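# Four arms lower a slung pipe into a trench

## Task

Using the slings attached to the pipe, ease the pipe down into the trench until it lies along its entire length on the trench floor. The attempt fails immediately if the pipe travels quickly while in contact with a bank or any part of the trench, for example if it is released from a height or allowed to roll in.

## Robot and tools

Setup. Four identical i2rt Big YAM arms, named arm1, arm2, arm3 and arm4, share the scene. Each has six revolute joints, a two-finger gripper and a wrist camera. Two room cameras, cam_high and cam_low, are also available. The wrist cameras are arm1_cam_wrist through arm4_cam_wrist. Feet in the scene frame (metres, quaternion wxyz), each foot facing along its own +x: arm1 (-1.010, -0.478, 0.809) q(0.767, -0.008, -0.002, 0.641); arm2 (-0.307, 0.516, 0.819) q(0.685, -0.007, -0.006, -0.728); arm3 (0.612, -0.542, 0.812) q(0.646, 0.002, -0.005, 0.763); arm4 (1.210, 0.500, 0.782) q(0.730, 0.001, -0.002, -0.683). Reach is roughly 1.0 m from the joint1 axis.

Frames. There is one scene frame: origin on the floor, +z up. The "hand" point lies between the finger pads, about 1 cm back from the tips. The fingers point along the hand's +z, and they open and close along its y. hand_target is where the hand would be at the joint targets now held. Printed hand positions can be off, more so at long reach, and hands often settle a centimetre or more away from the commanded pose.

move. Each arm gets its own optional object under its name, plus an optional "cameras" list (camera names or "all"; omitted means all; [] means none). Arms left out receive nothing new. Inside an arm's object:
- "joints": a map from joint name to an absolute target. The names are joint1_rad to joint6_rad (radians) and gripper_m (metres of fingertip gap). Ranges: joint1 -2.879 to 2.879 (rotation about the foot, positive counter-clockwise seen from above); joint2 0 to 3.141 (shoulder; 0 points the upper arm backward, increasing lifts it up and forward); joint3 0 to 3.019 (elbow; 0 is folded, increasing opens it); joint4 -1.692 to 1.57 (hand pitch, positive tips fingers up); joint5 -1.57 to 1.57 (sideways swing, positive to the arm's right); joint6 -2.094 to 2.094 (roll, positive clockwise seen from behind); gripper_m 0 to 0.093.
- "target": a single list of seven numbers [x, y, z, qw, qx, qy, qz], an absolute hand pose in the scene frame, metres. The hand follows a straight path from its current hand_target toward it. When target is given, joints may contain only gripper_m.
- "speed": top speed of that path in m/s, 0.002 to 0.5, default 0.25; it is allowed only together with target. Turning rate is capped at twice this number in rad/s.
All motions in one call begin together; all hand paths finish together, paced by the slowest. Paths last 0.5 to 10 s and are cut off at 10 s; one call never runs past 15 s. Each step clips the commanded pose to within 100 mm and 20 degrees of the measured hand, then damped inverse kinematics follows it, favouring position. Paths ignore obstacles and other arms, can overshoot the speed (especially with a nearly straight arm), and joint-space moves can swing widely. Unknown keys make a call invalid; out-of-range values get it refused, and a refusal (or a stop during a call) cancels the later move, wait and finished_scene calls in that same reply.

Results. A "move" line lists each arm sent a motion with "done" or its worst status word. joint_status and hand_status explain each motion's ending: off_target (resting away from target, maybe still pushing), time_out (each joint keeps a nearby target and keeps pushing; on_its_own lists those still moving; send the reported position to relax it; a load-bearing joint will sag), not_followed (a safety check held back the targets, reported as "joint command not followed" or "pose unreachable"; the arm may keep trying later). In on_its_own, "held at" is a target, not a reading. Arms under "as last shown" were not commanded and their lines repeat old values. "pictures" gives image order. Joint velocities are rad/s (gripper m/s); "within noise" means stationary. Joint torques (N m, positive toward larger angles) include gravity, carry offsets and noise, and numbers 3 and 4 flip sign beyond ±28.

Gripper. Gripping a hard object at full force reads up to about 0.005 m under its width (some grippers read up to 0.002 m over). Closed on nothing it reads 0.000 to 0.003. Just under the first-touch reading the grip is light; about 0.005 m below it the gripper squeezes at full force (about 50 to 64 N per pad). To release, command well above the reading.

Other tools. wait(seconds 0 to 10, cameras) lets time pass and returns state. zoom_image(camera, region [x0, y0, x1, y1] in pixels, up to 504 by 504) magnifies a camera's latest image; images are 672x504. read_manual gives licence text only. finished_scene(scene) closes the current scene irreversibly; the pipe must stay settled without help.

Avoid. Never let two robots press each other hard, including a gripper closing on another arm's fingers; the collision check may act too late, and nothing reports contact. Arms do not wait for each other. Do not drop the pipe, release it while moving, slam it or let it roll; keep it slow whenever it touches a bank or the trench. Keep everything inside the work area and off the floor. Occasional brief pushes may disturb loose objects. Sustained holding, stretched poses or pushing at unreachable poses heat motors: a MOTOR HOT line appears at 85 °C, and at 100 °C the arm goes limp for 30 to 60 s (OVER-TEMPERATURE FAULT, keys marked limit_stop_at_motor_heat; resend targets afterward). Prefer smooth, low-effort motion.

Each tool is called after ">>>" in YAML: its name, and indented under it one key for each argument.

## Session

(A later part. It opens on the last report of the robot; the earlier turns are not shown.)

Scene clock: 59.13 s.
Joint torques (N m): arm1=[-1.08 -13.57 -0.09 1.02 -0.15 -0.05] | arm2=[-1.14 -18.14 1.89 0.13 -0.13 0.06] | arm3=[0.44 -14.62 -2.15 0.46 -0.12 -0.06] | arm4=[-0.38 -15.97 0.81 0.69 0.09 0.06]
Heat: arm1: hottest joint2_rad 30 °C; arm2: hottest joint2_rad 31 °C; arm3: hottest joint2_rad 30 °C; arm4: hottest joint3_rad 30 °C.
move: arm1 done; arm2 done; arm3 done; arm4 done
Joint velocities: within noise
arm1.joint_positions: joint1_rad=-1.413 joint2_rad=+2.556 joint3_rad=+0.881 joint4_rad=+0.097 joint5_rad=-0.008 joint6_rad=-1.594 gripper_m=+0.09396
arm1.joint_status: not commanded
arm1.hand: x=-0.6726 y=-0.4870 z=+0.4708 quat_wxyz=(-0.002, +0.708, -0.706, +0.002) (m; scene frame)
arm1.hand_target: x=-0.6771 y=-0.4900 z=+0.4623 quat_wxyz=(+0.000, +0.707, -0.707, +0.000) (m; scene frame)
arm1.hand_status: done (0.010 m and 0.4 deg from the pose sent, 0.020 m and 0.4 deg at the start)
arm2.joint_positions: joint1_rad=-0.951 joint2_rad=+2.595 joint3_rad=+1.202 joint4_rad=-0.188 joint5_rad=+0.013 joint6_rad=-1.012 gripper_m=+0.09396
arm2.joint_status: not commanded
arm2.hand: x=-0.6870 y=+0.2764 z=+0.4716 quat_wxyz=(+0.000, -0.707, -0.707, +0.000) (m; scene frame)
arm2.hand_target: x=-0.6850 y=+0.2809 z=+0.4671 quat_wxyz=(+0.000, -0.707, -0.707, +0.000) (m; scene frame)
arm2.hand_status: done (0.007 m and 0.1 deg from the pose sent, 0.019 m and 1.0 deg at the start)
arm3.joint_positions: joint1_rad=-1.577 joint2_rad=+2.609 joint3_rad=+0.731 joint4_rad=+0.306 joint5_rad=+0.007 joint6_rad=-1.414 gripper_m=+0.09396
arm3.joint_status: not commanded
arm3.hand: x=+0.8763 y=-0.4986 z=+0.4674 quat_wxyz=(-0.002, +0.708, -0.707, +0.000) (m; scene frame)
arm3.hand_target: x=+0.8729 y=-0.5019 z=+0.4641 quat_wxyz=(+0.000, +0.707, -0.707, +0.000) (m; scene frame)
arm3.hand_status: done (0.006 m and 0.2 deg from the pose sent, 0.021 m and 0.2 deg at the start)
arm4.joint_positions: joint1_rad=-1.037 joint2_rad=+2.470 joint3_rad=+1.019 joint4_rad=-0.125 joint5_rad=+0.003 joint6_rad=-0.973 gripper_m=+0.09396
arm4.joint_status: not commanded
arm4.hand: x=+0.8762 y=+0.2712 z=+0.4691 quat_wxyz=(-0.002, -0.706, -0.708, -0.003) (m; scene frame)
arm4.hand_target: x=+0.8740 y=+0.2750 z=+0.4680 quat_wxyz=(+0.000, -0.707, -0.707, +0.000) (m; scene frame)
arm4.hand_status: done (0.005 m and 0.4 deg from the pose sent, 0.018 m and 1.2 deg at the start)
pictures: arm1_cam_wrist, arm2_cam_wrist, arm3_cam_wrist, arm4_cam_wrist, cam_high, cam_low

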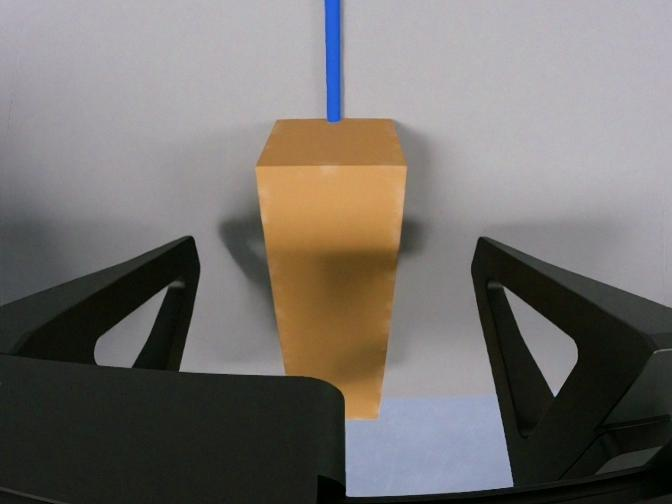

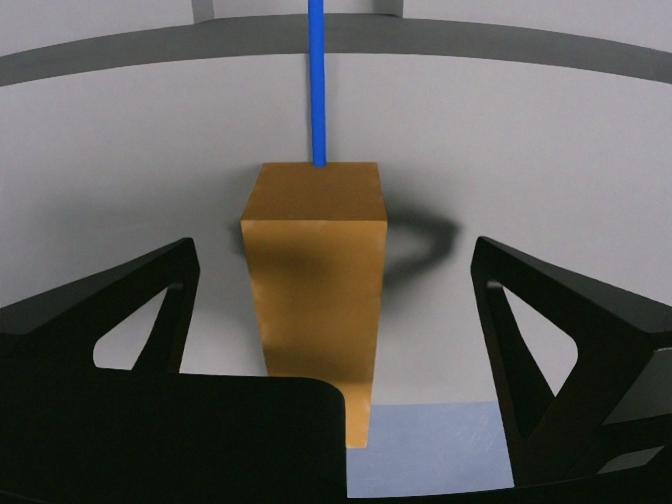

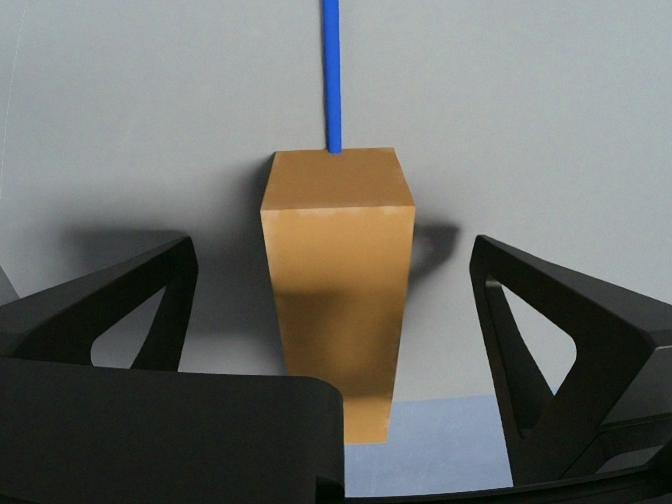

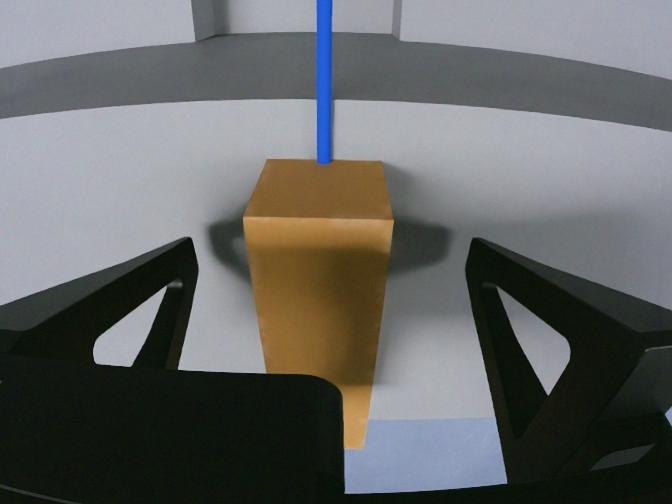

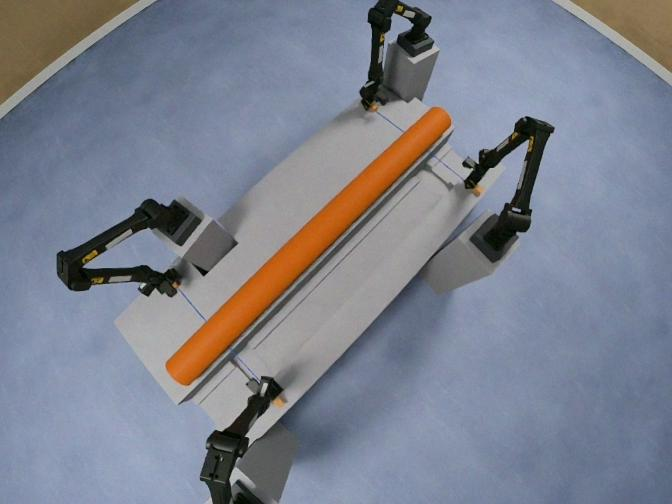

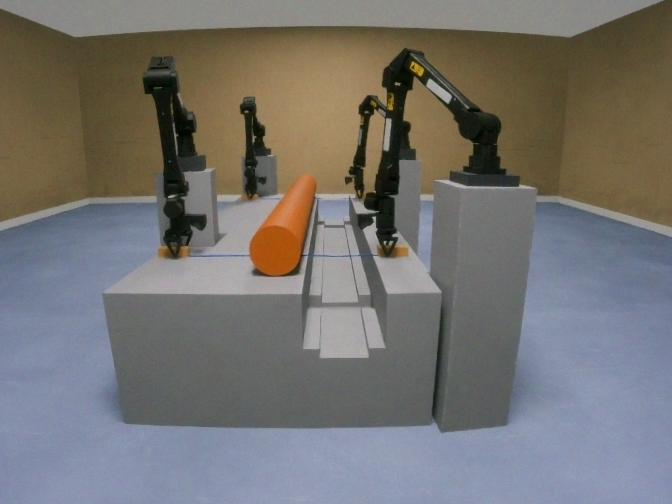

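>>> move:
  arm1: {"target":[-0.677,-0.500,0.452,0,0.7071,-0.7071,0],"speed":0.08}
  arm2: {"target":[-0.685,0.297,0.459,0,0.7071,0.7071,0],"speed":0.08}
  arm3: {"target":[0.873,-0.514,0.458,0,0.7071,-0.7071,0],"speed":0.08}
  arm4: {"target":[0.877,0.290,0.460,0,0.7071,0.7071,0],"speed":0.08}

>>> move:
  arm1: {"joints":{"gripper_m":0.02}}
  arm2: {"joints":{"gripper_m":0.02}}
  arm3: {"joints":{"gripper_m":0.02}}
  arm4: {"joints":{"gripper_m":0.02}}

Scene clock: 63.03 s.
Joint torques (N m): arm1=[-0.56 -14.04 -0.25 0.96 -0.05 -0.13] | arm2=[-1.44 -17.85 1.58 0.24 -0.12 0.1] | arm3=[0.73 -14.39 -2 0.43 -0.12 -0.08] | arm4=[-0.26 -15.33 0.46 0.72 0.06 -0.01]
Heat: arm1: hottest joint2_rad 30 °C; arm2: hottest joint2_rad 31 °C; arm3: hottest joint2_rad 30 °C; arm4: hottest joint3_rad 30 °C.
move: arm1 off_target; arm2 done; arm3 done; arm4 done
Joint velocities: within noise
arm1.joint_positions: joint1_rad=-1.444 joint2_rad=+2.585 joint3_rad=+0.902 joint4_rad=+0.106 joint5_rad=-0.008 joint6_rad=-1.620 gripper_m=+0.09396
arm1.joint_status: not commanded
arm1.hand: x=-0.6707 y=-0.4977 z=+0.4612 quat_wxyz=(-0.003, +0.706, -0.708, +0.003) (m; scene frame)
arm1.hand_target: x=-0.6770 y=-0.4999 z=+0.4524 quat_wxyz=(+0.000, +0.707, -0.707, +0.000) (m; scene frame)
arm1.hand_status: off_target (0.011 m and 0.5 deg from the pose sent, 0.023 m and 0.4 deg at the start)
arm2.joint_positions: joint1_rad=-0.978 joint2_rad=+2.612 joint3_rad=+1.191 joint4_rad=-0.159 joint5_rad=+0.013 joint6_rad=-1.043 gripper_m=+0.09396
arm2.joint_status: not commanded
arm2.hand: x=-0.6865 y=+0.2903 z=+0.4637 quat_wxyz=(+0.000, -0.706, -0.708, +0.001) (m; scene frame)
arm2.hand_target: x=-0.6849 y=+0.2969 z=+0.4591 quat_wxyz=(+0.000, -0.707, -0.707, +0.000) (m; scene frame)
arm2.hand_status: done (0.008 m and 0.2 deg from the pose sent, 0.024 m and 0.1 deg at the start)
arm3.joint_positions: joint1_rad=-1.627 joint2_rad=+2.627 joint3_rad=+0.736 joint4_rad=+0.318 joint5_rad=+0.007 joint6_rad=-1.459 gripper_m=+0.09396
arm3.joint_status: not commanded
arm3.hand: x=+0.8762 y=-0.5118 z=+0.4624 quat_wxyz=(-0.002, +0.706, -0.708, +0.000) (m; scene frame)
arm3.hand_target: x=+0.8730 y=-0.5140 z=+0.4581 quat_wxyz=(+0.000, +0.707, -0.707, +0.000) (m; scene frame)
arm3.hand_status: done (0.006 m and 0.3 deg from the pose sent, 0.018 m and 0.2 deg at the start)
arm4.joint_positions: joint1_rad=-1.066 joint2_rad=+2.484 joint3_rad=+1.002 joint4_rad=-0.088 joint5_rad=+0.003 joint6_rad=-0.995 gripper_m=+0.09396
arm4.joint_status: not commanded
arm4.hand: x=+0.8764 y=+0.2853 z=+0.4629 quat_wxyz=(-0.001, -0.709, -0.705, -0.001) (m; scene frame)
arm4.hand_target: x=+0.8771 y=+0.2900 z=+0.4601 quat_wxyz=(+0.000, -0.707, -0.707, +0.000) (m; scene frame)
arm4.hand_status: done (0.006 m and 0.3 deg from the pose sent, 0.021 m and 0.4 deg at the start)
pictures: arm1_cam_wrist, arm2_cam_wrist, arm3_cam_wrist, arm4_cam_wrist, cam_high, cam_low

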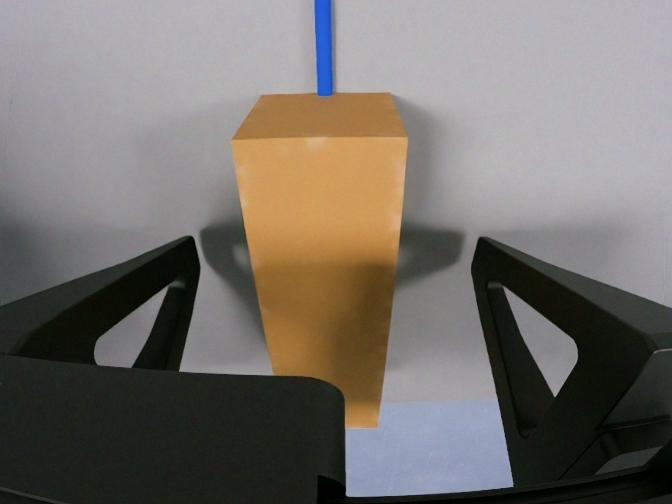

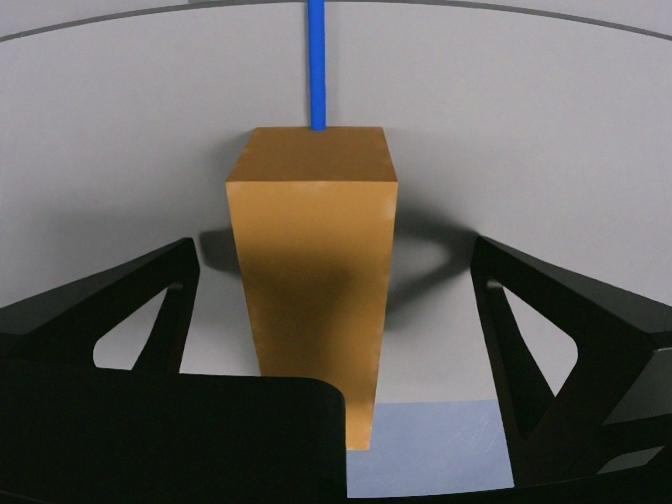

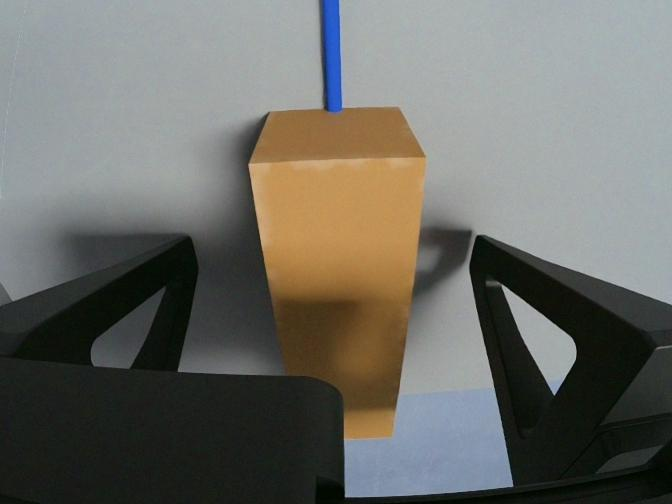

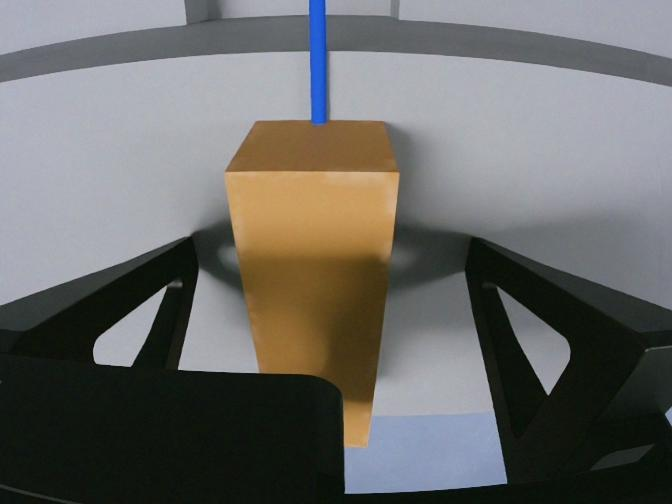

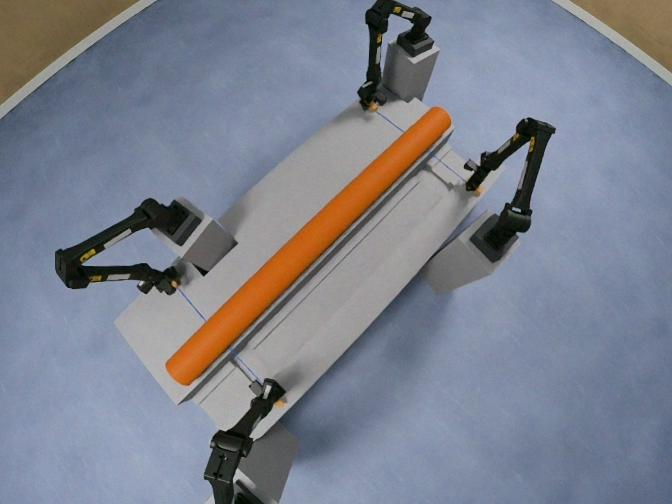

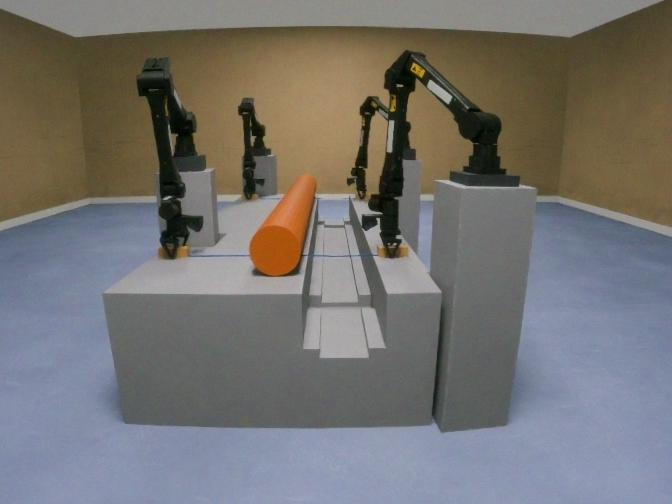

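Scene clock: 63.70 s.
Joint torques (N m): arm1=[-0.85 -13.51 -0.1 0.94 -0.08 -0.12] | arm2=[-1.44 -17.9 1.63 0.06 -0.11 0.06] | arm3=[0.79 -14.33 -1.96 0.43 -0.13 -0.05] | arm4=[-0.21 -15.44 0.49 0.64 0.05 0.01]
Heat: arm1: hottest joint2_rad 31 °C; arm2: hottest joint2_rad 31 °C; arm3: hottest joint2_rad 30 °C; arm4: hottest joint3_rad 30 °C.
move: arm1 off_target; arm2 off_target; arm3 off_target; arm4 off_target
Joint velocities: within noise
arm1.joint_positions: joint1_rad=-1.444 joint2_rad=+2.585 joint3_rad=+0.902 joint4_rad=+0.107 joint5_rad=-0.008 joint6_rad=-1.621 gripper_m=+0.03381
arm1.joint_status: gripper_m off_target (ended at +0.03384, target +0.02000)
arm1.hand: x=-0.6705 y=-0.4977 z=+0.4612 quat_wxyz=(-0.003, +0.707, -0.707, +0.003) (m; scene frame)
arm1.hand_target: x=-0.6771 y=-0.4999 z=+0.4524 quat_wxyz=(+0.000, +0.707, -0.707, +0.000) (m; scene frame)
arm1.hand_status: not commanded
arm2.joint_positions: joint1_rad=-0.978 joint2_rad=+2.612 joint3_rad=+1.191 joint4_rad=-0.158 joint5_rad=+0.013 joint6_rad=-1.044 gripper_m=+0.03426
arm2.joint_status: gripper_m off_target (ended at +0.03430, target +0.02000)
arm2.hand: x=-0.6863 y=+0.2904 z=+0.4636 quat_wxyz=(+0.000, -0.705, -0.709, +0.001) (m; scene frame)
arm2.hand_target: x=-0.6848 y=+0.2970 z=+0.4590 quat_wxyz=(+0.000, -0.707, -0.707, +0.000) (m; scene frame)
arm2.hand_status: not commanded
arm3.joint_positions: joint1_rad=-1.627 joint2_rad=+2.627 joint3_rad=+0.736 joint4_rad=+0.319 joint5_rad=+0.007 joint6_rad=-1.461 gripper_m=+0.03470
arm3.joint_status: gripper_m off_target (ended at +0.03473, target +0.02000)
arm3.hand: x=+0.8764 y=-0.5118 z=+0.4624 quat_wxyz=(-0.002, +0.707, -0.707, +0.000) (m; scene frame)
arm3.hand_target: x=+0.8729 y=-0.5140 z=+0.4581 quat_wxyz=(+0.000, +0.707, -0.707, +0.000) (m; scene frame)
arm3.hand_status: not commanded
arm4.joint_positions: joint1_rad=-1.066 joint2_rad=+2.484 joint3_rad=+1.002 joint4_rad=-0.086 joint5_rad=+0.003 joint6_rad=-0.996 gripper_m=+0.03463
arm4.joint_status: gripper_m off_target (ended at +0.03466, target +0.02000)
arm4.hand: x=+0.8760 y=+0.2851 z=+0.4629 quat_wxyz=(-0.001, -0.709, -0.706, +0.000) (m; scene frame)
arm4.hand_target: x=+0.8771 y=+0.2900 z=+0.4601 quat_wxyz=(+0.000, -0.707, -0.707, +0.000) (m; scene frame)
arm4.hand_status: not commanded
pictures: arm1_cam_wrist, arm2_cam_wrist, arm3_cam_wrist, arm4_cam_wrist, cam_high, cam_low

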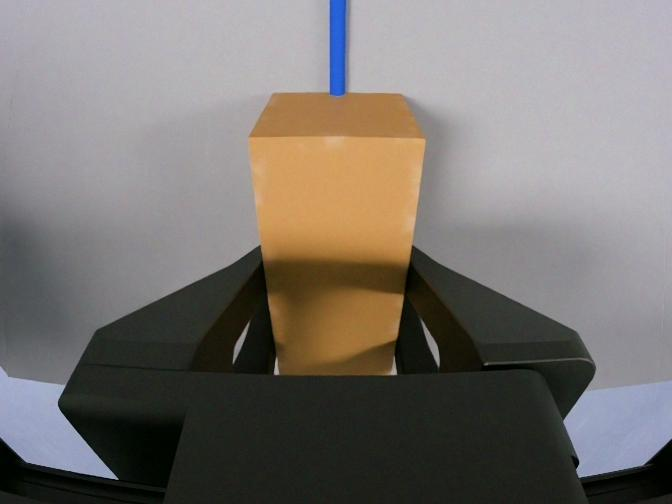

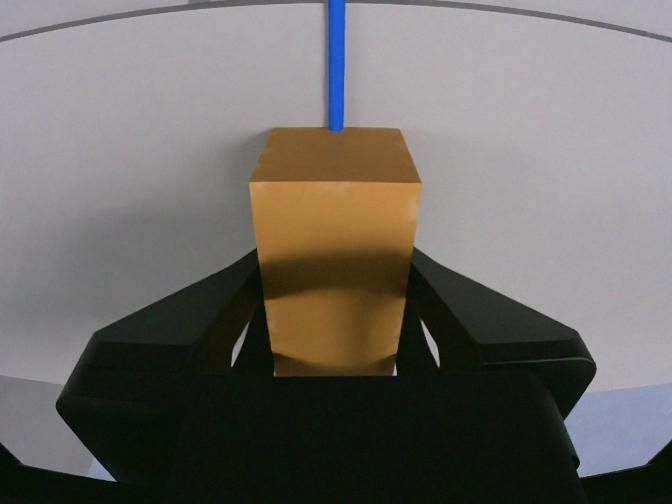

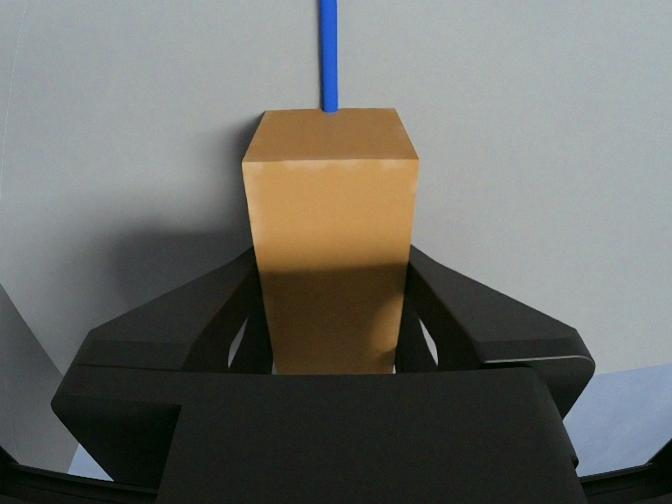

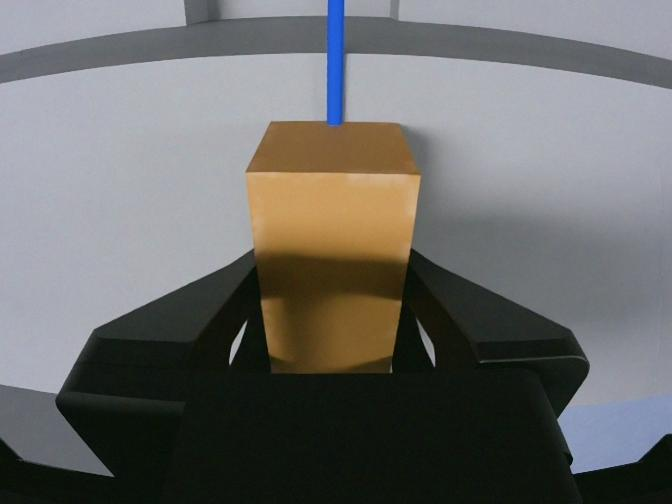

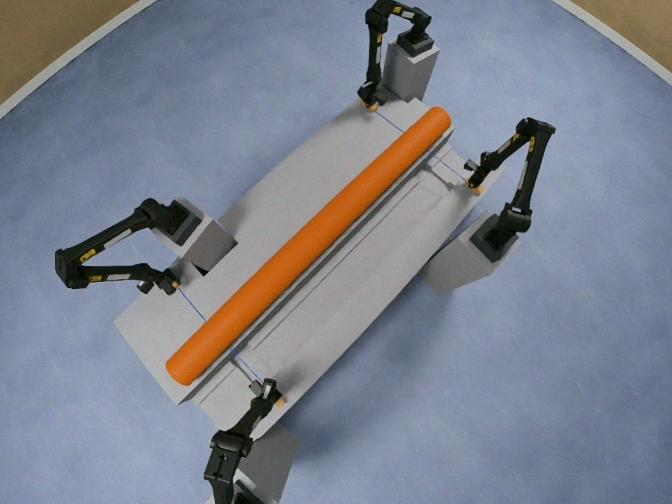

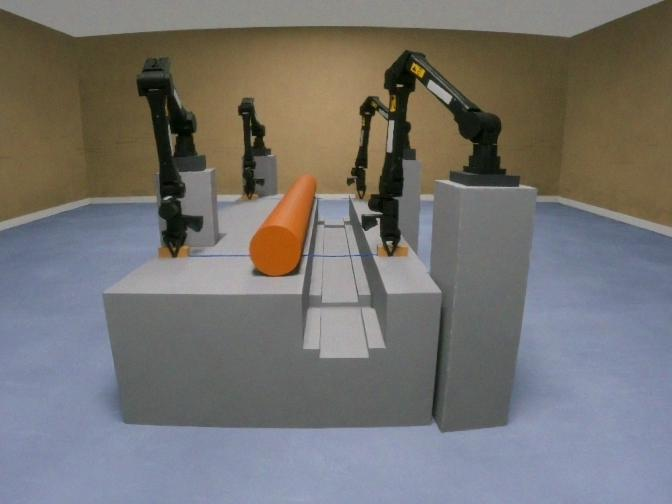

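>>> move:
  arm1: {"target":[-0.672,-0.39,0.65,0,0.7071,-0.7071,0],"speed":0.1}
  arm2: {"target":[-0.686,0.12,0.65,0,0.7071,0.7071,0],"speed":0.1}
  arm3: {"target":[0.876,-0.39,0.65,0,0.7071,-0.7071,0],"speed":0.1}
  arm4: {"target":[0.876,0.12,0.65,0,0.7071,0.7071,0],"speed":0.1}

>>> zoom_image:
  camera: "cam_low"
  region: [90, 160, 460, 430]

Scene clock: 87.40 s.
Joint torques (N m): arm1=[0.44 -14.1 2.35 0.24 -0.17 0.06] | arm2=[0.32 -22.01 9.1 -0.96 -0.17 0.24] | arm3=[1.67 -15.09 2.11 -0.36 -0.26 0.1] | arm4=[0.73 -19.84 7.05 -0.31 0.07 0.31]
Heat: arm1: hottest joint2_rad 32 °C; arm2: hottest joint2_rad 31 °C; arm3: hottest joint2_rad 31 °C; arm4: hottest joint3_rad 30 °C.
move: arm1 done; arm2 off_target; arm3 done; arm4 off_target
Joint velocities: within noise
arm1.joint_positions: joint1_rad=-1.143 joint2_rad=+2.005 joint3_rad=+0.723 joint4_rad=-0.296 joint5_rad=-0.011 joint6_rad=-1.324 gripper_m=+0.03382
arm1.joint_status: not commanded
arm1.hand: x=-0.6695 y=-0.3918 z=+0.6464 quat_wxyz=(-0.001, +0.708, -0.706, +0.002) (m; scene frame)
arm1.hand_target: x=-0.6720 y=-0.3900 z=+0.6499 quat_wxyz=(+0.000, +0.707, -0.707, +0.000) (m; scene frame)
arm1.hand_status: done (0.005 m and 0.3 deg from the pose sent, 0.217 m and 0.5 deg at the start)
arm2.joint_positions: joint1_rad=-0.712 joint2_rad=+2.292 joint3_rad=+1.317 joint4_rad=-0.646 joint5_rad=+0.011 joint6_rad=-0.771 gripper_m=+0.03427
arm2.joint_status: not commanded
arm2.hand: x=-0.6756 y=+0.1392 z=+0.6349 quat_wxyz=(+0.000, -0.708, -0.706, -0.018) (m; scene frame)
arm2.hand_target: x=-0.6855 y=+0.1203 z=+0.6503 quat_wxyz=(+0.000, -0.707, -0.707, +0.000) (m; scene frame)
arm2.hand_status: off_target (0.027 m and 2.1 deg from the pose sent, 0.252 m and 0.3 deg at the start)
arm3.joint_positions: joint1_rad=-1.217 joint2_rad=+1.969 joint3_rad=+0.586 joint4_rad=-0.204 joint5_rad=+0.008 joint6_rad=-1.053 gripper_m=+0.03470
arm3.joint_status: not commanded
arm3.hand: x=+0.8723 y=-0.3944 z=+0.6462 quat_wxyz=(+0.005, +0.708, -0.707, -0.001) (m; scene frame)
arm3.hand_target: x=+0.8759 y=-0.3900 z=+0.6500 quat_wxyz=(+0.000, +0.707, -0.707, +0.000) (m; scene frame)
arm3.hand_status: done (0.007 m and 0.6 deg from the pose sent, 0.224 m and 0.3 deg at the start)
arm4.joint_positions: joint1_rad=-0.792 joint2_rad=+2.138 joint3_rad=+1.151 joint4_rad=-0.631 joint5_rad=+0.003 joint6_rad=-0.733 gripper_m=+0.03463
arm4.joint_status: not commanded
arm4.hand: x=+0.8899 y=+0.1402 z=+0.6305 quat_wxyz=(+0.001, -0.704, -0.709, -0.024) (m; scene frame)
arm4.hand_target: x=+0.8764 y=+0.1204 z=+0.6504 quat_wxyz=(+0.000, -0.707, -0.707, +0.000) (m; scene frame)
arm4.hand_status: off_target (0.031 m and 2.8 deg from the pose sent, 0.250 m and 0.2 deg at the start)
pictures: arm1_cam_wrist, arm2_cam_wrist, arm3_cam_wrist, arm4_cam_wrist, cam_high, cam_low

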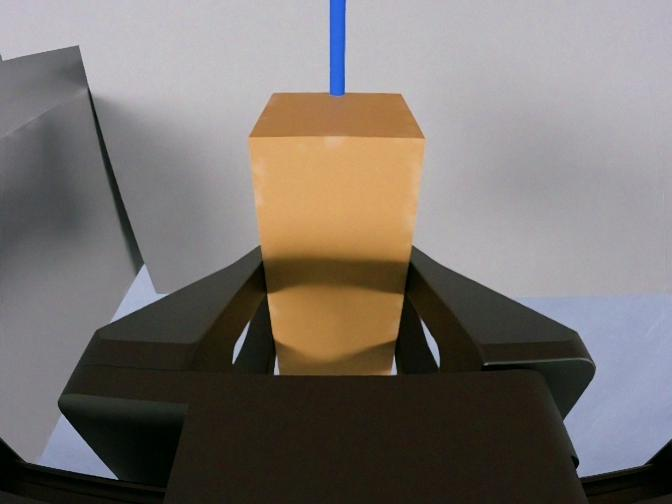

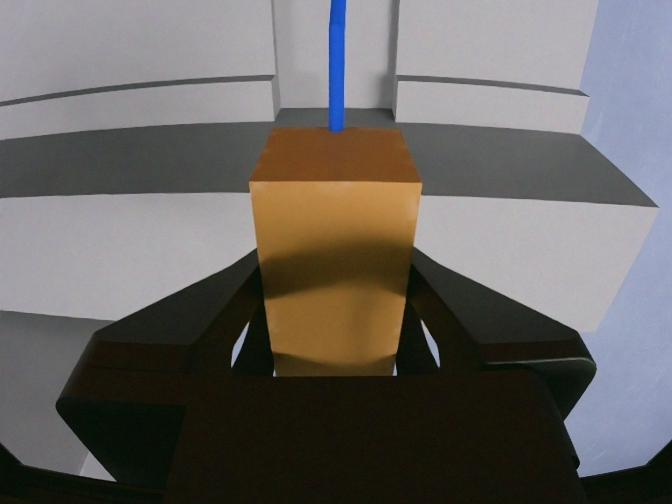

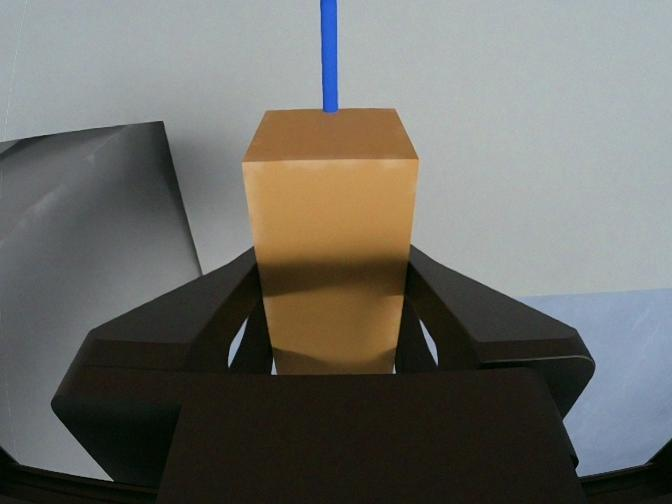

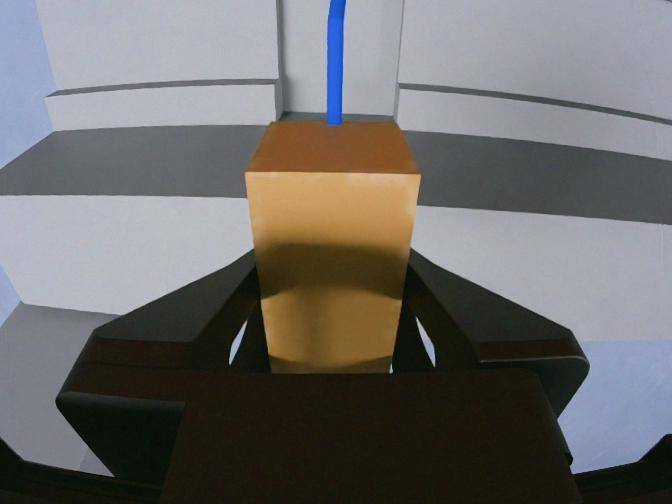

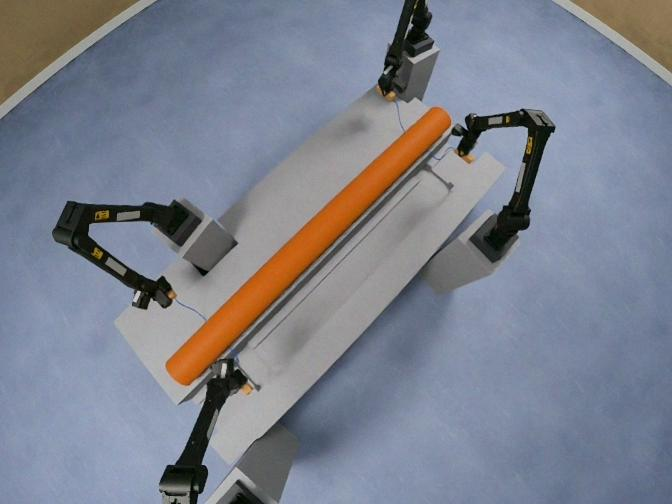

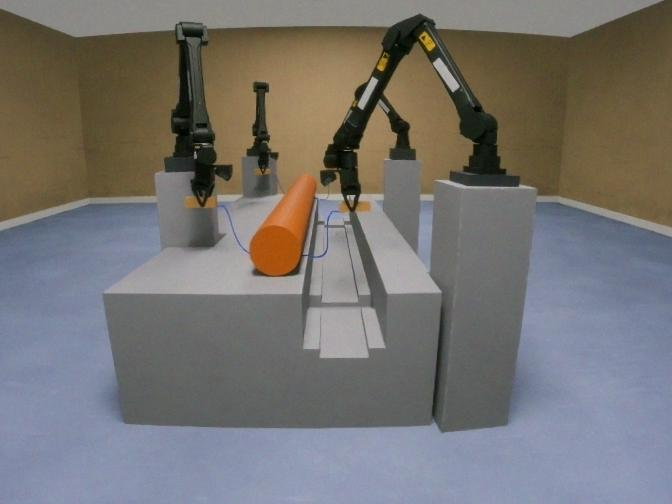

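Scaled by 1.362.

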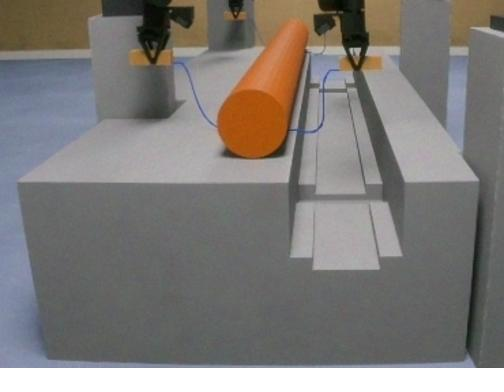

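>>> move:
  arm1: {"target":[-0.672,-0.385,0.70,0,0.7071,-0.7071,0],"speed":0.05}
  arm2: {"target":[-0.69,0.115,0.715,0,0.7071,0.7071,0],"speed":0.05}
  arm3: {"target":[0.876,-0.385,0.70,0,0.7071,-0.7071,0],"speed":0.05}
  arm4: {"target":[0.872,0.115,0.715,0,0.7071,0.7071,0],"speed":0.05}
  cameras: ["cam_high","cam_low"]

>>> zoom_image:
  camera: "cam_low"
  region: [90, 160, 460, 430]

>>> move:
  arm1: {"target":[-0.672,-0.385,0.74,0,0.7071,-0.7071,0],"speed":0.04}
  arm2: {"target":[-0.69,0.115,0.755,0,0.7071,0.7071,0],"speed":0.04}
  arm3: {"target":[0.876,-0.385,0.74,0,0.7071,-0.7071,0],"speed":0.04}
  arm4: {"target":[0.872,0.115,0.755,0,0.7071,0.7071,0],"speed":0.04}

>>> zoom_image:
  camera: "cam_low"
  region: [90, 160, 460, 430]

Scene clock: 95.73 s.
Joint torques (N m): arm1=[0.21 -15.44 3.36 -0.09 -0.07 0.08] | arm2=[0.5 -21.95 10.71 -0.92 -0.18 0.2] | arm3=[1.9 -14.39 3.15 -0.32 -0.27 0.1] | arm4=[0.91 -19.55 8.5 -0.34 0.06 0.3]
Heat: arm1: hottest joint2_rad 32 °C; arm2: hottest joint2_rad 33 °C; arm3: hottest joint2_rad 31 °C; arm4: hottest joint3_rad 30 °C.
move: arm1 done; arm2 off_target; arm3 done; arm4 off_target
Joint velocities: within noise
arm1.joint_positions: joint1_rad=-1.127 joint2_rad=+1.865 joint3_rad=+0.719 joint4_rad=-0.443 joint5_rad=-0.013 joint6_rad=-1.312 gripper_m=+0.03382
arm1.joint_status: not commanded
arm1.hand: x=-0.6721 y=-0.3857 z=+0.6919 quat_wxyz=(+0.003, +0.710, -0.705, -0.002) (m; scene frame)
arm1.hand_target: x=-0.6720 y=-0.3850 z=+0.6998 quat_wxyz=(+0.000, +0.707, -0.707, +0.000) (m; scene frame)
arm1.hand_status: done (0.008 m and 0.6 deg from the pose sent, 0.054 m and 0.3 deg at the start)
arm2.joint_positions: joint1_rad=-0.712 joint2_rad=+2.177 joint3_rad=+1.320 joint4_rad=-0.775 joint5_rad=+0.011 joint6_rad=-0.768 gripper_m=+0.03427
arm2.joint_status: not commanded
arm2.hand: x=-0.6779 y=+0.1378 z=+0.6952 quat_wxyz=(+0.000, -0.709, -0.705, -0.024) (m; scene frame)
arm2.hand_target: x=-0.6893 y=+0.1155 z=+0.7156 quat_wxyz=(+0.000, -0.707, -0.707, +0.000) (m; scene frame)
arm2.hand_status: off_target (0.032 m and 2.8 deg from the pose sent, 0.085 m and 2.1 deg at the start)
arm3.joint_positions: joint1_rad=-1.205 joint2_rad=+1.797 joint3_rad=+0.586 joint4_rad=-0.377 joint5_rad=+0.008 joint6_rad=-1.038 gripper_m=+0.03470
arm3.joint_status: not commanded
arm3.hand: x=+0.8745 y=-0.3894 z=+0.6951 quat_wxyz=(+0.005, +0.706, -0.708, -0.001) (m; scene frame)
arm3.hand_target: x=+0.8759 y=-0.3850 z=+0.6999 quat_wxyz=(+0.000, +0.707, -0.707, +0.000) (m; scene frame)
arm3.hand_status: done (0.007 m and 0.6 deg from the pose sent, 0.055 m and 0.6 deg at the start)
arm4.joint_positions: joint1_rad=-0.792 joint2_rad=+2.020 joint3_rad=+1.169 joint4_rad=-0.779 joint5_rad=+0.003 joint6_rad=-0.732 gripper_m=+0.03463
arm4.joint_status: not commanded
arm4.hand: x=+0.8873 y=+0.1377 z=+0.6909 quat_wxyz=(+0.001, -0.705, -0.709, -0.030) (m; scene frame)
arm4.hand_target: x=+0.8728 y=+0.1158 z=+0.7154 quat_wxyz=(+0.000, -0.707, -0.707, +0.000) (m; scene frame)
arm4.hand_status: off_target (0.036 m and 3.4 deg from the pose sent, 0.090 m and 2.8 deg at the start)
pictures: cam_high, cam_low

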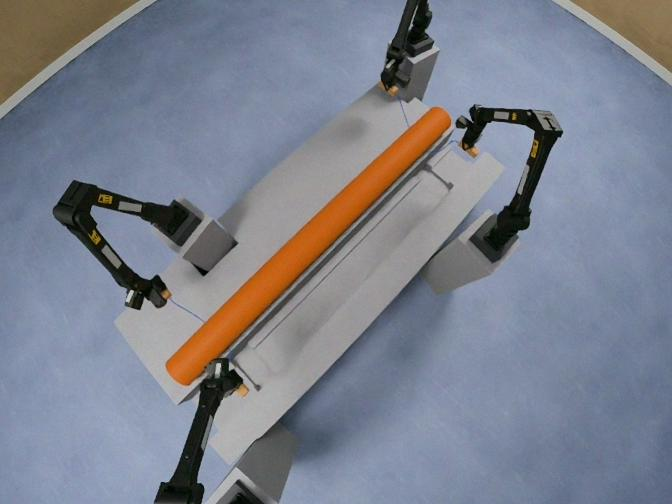

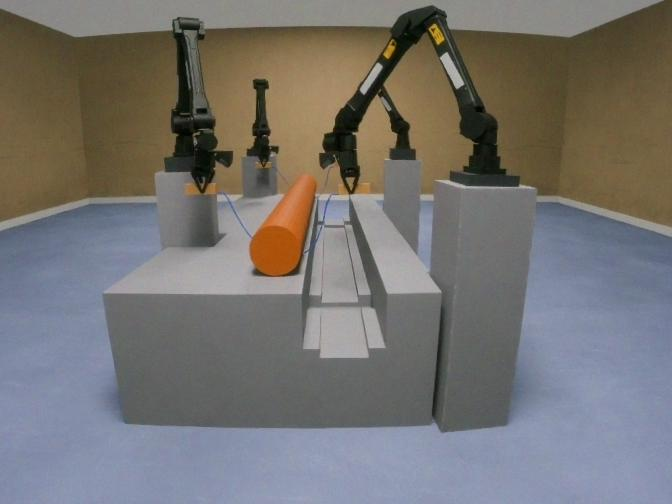

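Scaled by 1.362.

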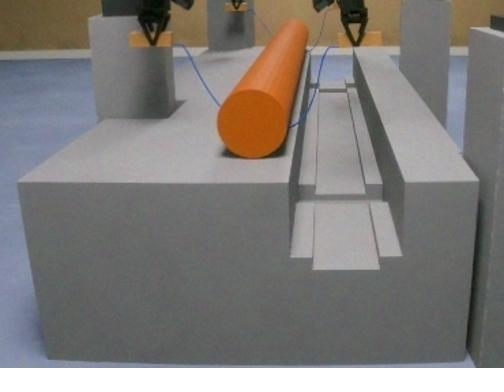

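Scene clock: 97.23 s.
Joint torques (N m): arm1=[-1.79 -17.73 4.59 -0.68 0.21 -0.01] | arm2=[-0.09 -24.18 11.49 -1.42 -0.11 0.18] | arm3=[0.26 -16.91 4.38 -1.21 0.12 0.01] | arm4=[0.62 -21.77 9.44 -0.73 0.07 0.26]
Heat: arm1: hottest joint2_rad 32 °C; arm2: hottest joint2_rad 33 °C; arm3: hottest joint2_rad 31 °C; arm4: hottest joint3_rad 30 °C.
move: arm1 off_target; arm2 off_target; arm3 off_target; arm4 off_target
Joint velocities: within noise
arm1.joint_positions: joint1_rad=-1.109 joint2_rad=+1.784 joint3_rad=+0.717 joint4_rad=-0.550 joint5_rad=-0.021 joint6_rad=-1.305 gripper_m=+0.03382
arm1.joint_status: not commanded
arm1.hand: x=-0.6821 y=-0.3805 z=+0.7187 quat_wxyz=(+0.013, +0.713, -0.701, -0.012) (m; scene frame)
arm1.hand_target: x=-0.6723 y=-0.3849 z=+0.7387 quat_wxyz=(+0.000, +0.707, -0.707, +0.000) (m; scene frame)
arm1.hand_status: off_target (0.024 m and 2.3 deg from the pose sent, 0.048 m and 0.6 deg at the start)
arm2.joint_positions: joint1_rad=-0.704 joint2_rad=+2.134 joint3_rad=+1.320 joint4_rad=-0.841 joint5_rad=+0.009 joint6_rad=-0.764 gripper_m=+0.03428
arm2.joint_status: not commanded
arm2.hand: x=-0.6709 y=+0.1389 z=+0.7183 quat_wxyz=(+0.000, -0.707, -0.706, -0.036) (m; scene frame)
arm2.hand_target: x=-0.6888 y=+0.1162 z=+0.7552 quat_wxyz=(+0.000, -0.707, -0.707, +0.000) (m; scene frame)
arm2.hand_status: off_target (0.048 m and 4.1 deg from the pose sent, 0.065 m and 2.8 deg at the start)
arm3.joint_positions: joint1_rad=-1.183 joint2_rad=+1.700 joint3_rad=+0.586 joint4_rad=-0.497 joint5_rad=-0.001 joint6_rad=-1.030 gripper_m=+0.03470
arm3.joint_status: not commanded
arm3.hand: x=+0.8647 y=-0.3861 z=+0.7231 quat_wxyz=(+0.015, +0.711, -0.703, -0.007) (m; scene frame)
arm3.hand_target: x=+0.8758 y=-0.3850 z=+0.7390 quat_wxyz=(+0.000, +0.707, -0.707, +0.000) (m; scene frame)
arm3.hand_status: off_target (0.020 m and 2.0 deg from the pose sent, 0.045 m and 0.6 deg at the start)
arm4.joint_positions: joint1_rad=-0.787 joint2_rad=+1.975 joint3_rad=+1.176 joint4_rad=-0.856 joint5_rad=+0.003 joint6_rad=-0.728 gripper_m=+0.03463
arm4.joint_status: not commanded
arm4.hand: x=+0.8928 y=+0.1405 z=+0.7149 quat_wxyz=(+0.002, -0.704, -0.709, -0.042) (m; scene frame)
arm4.hand_target: x=+0.8733 y=+0.1166 z=+0.7551 quat_wxyz=(+0.000, -0.707, -0.707, +0.000) (m; scene frame)
arm4.hand_status: off_target (0.052 m and 4.9 deg from the pose sent, 0.070 m and 3.4 deg at the start)
pictures: arm1_cam_wrist, arm2_cam_wrist, arm3_cam_wrist, arm4_cam_wrist, cam_high, cam_low

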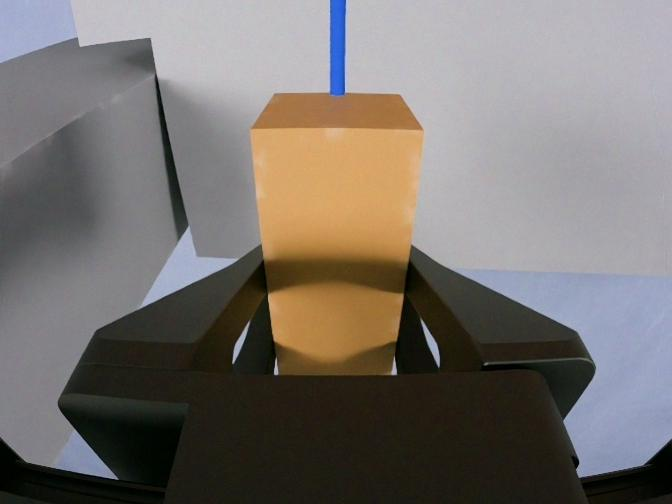

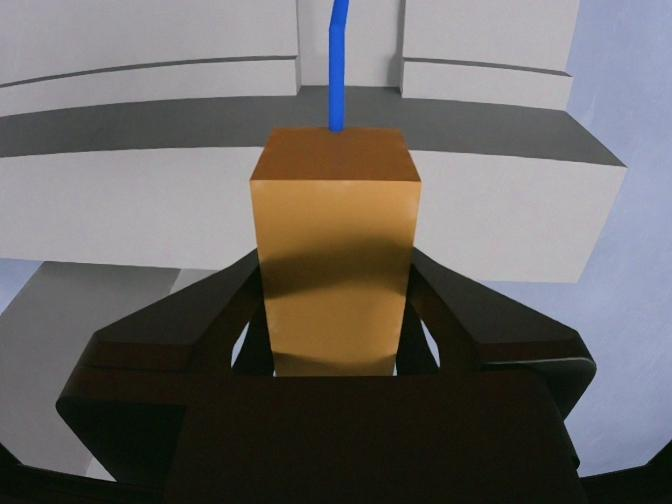

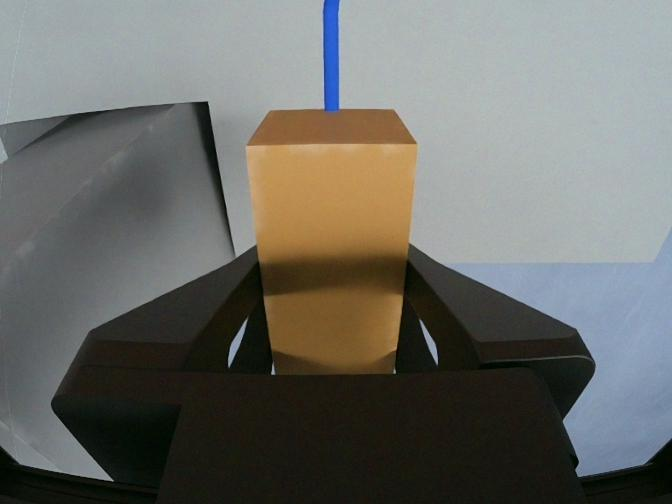

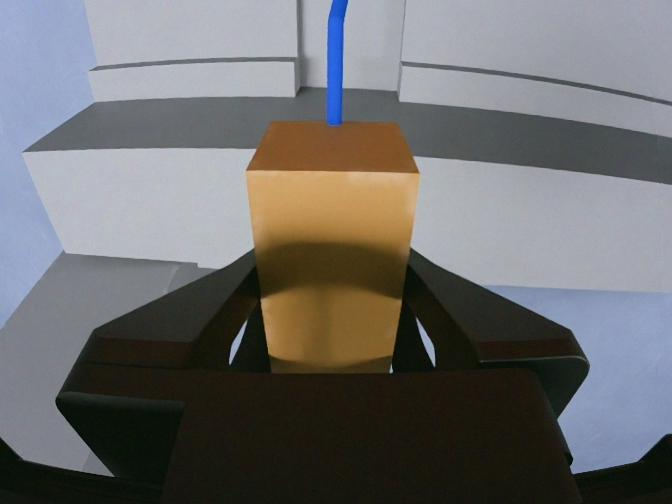

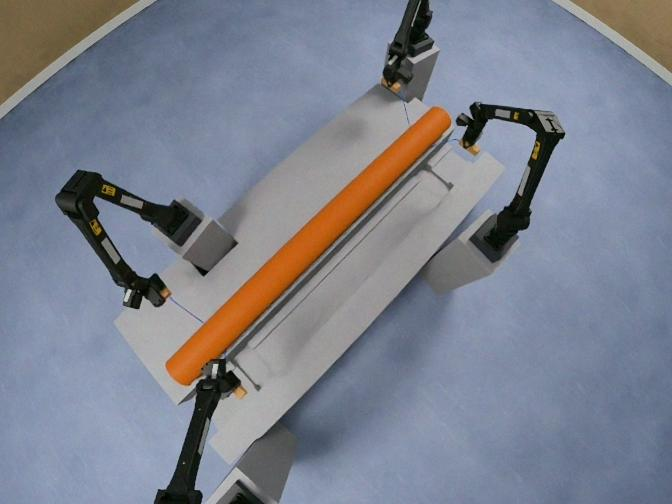

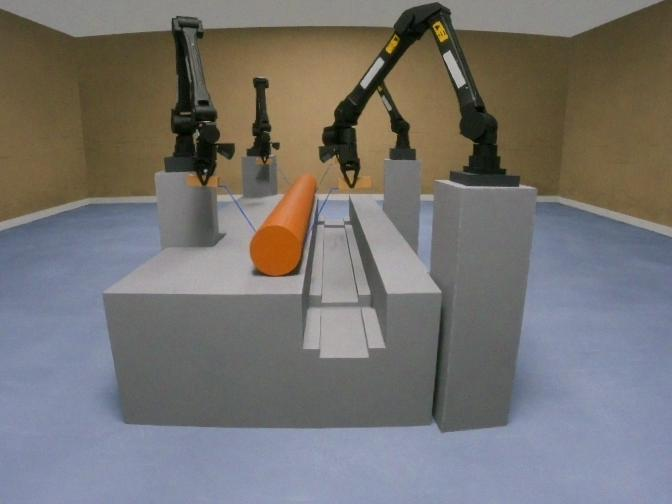

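Scaled by 1.362.

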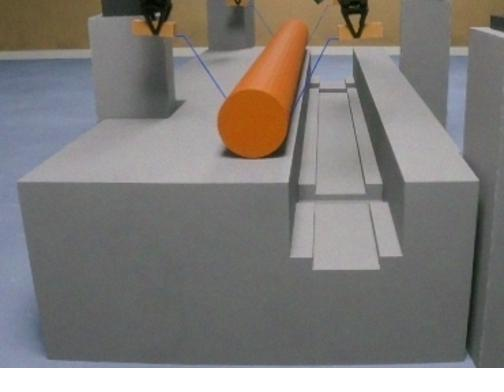

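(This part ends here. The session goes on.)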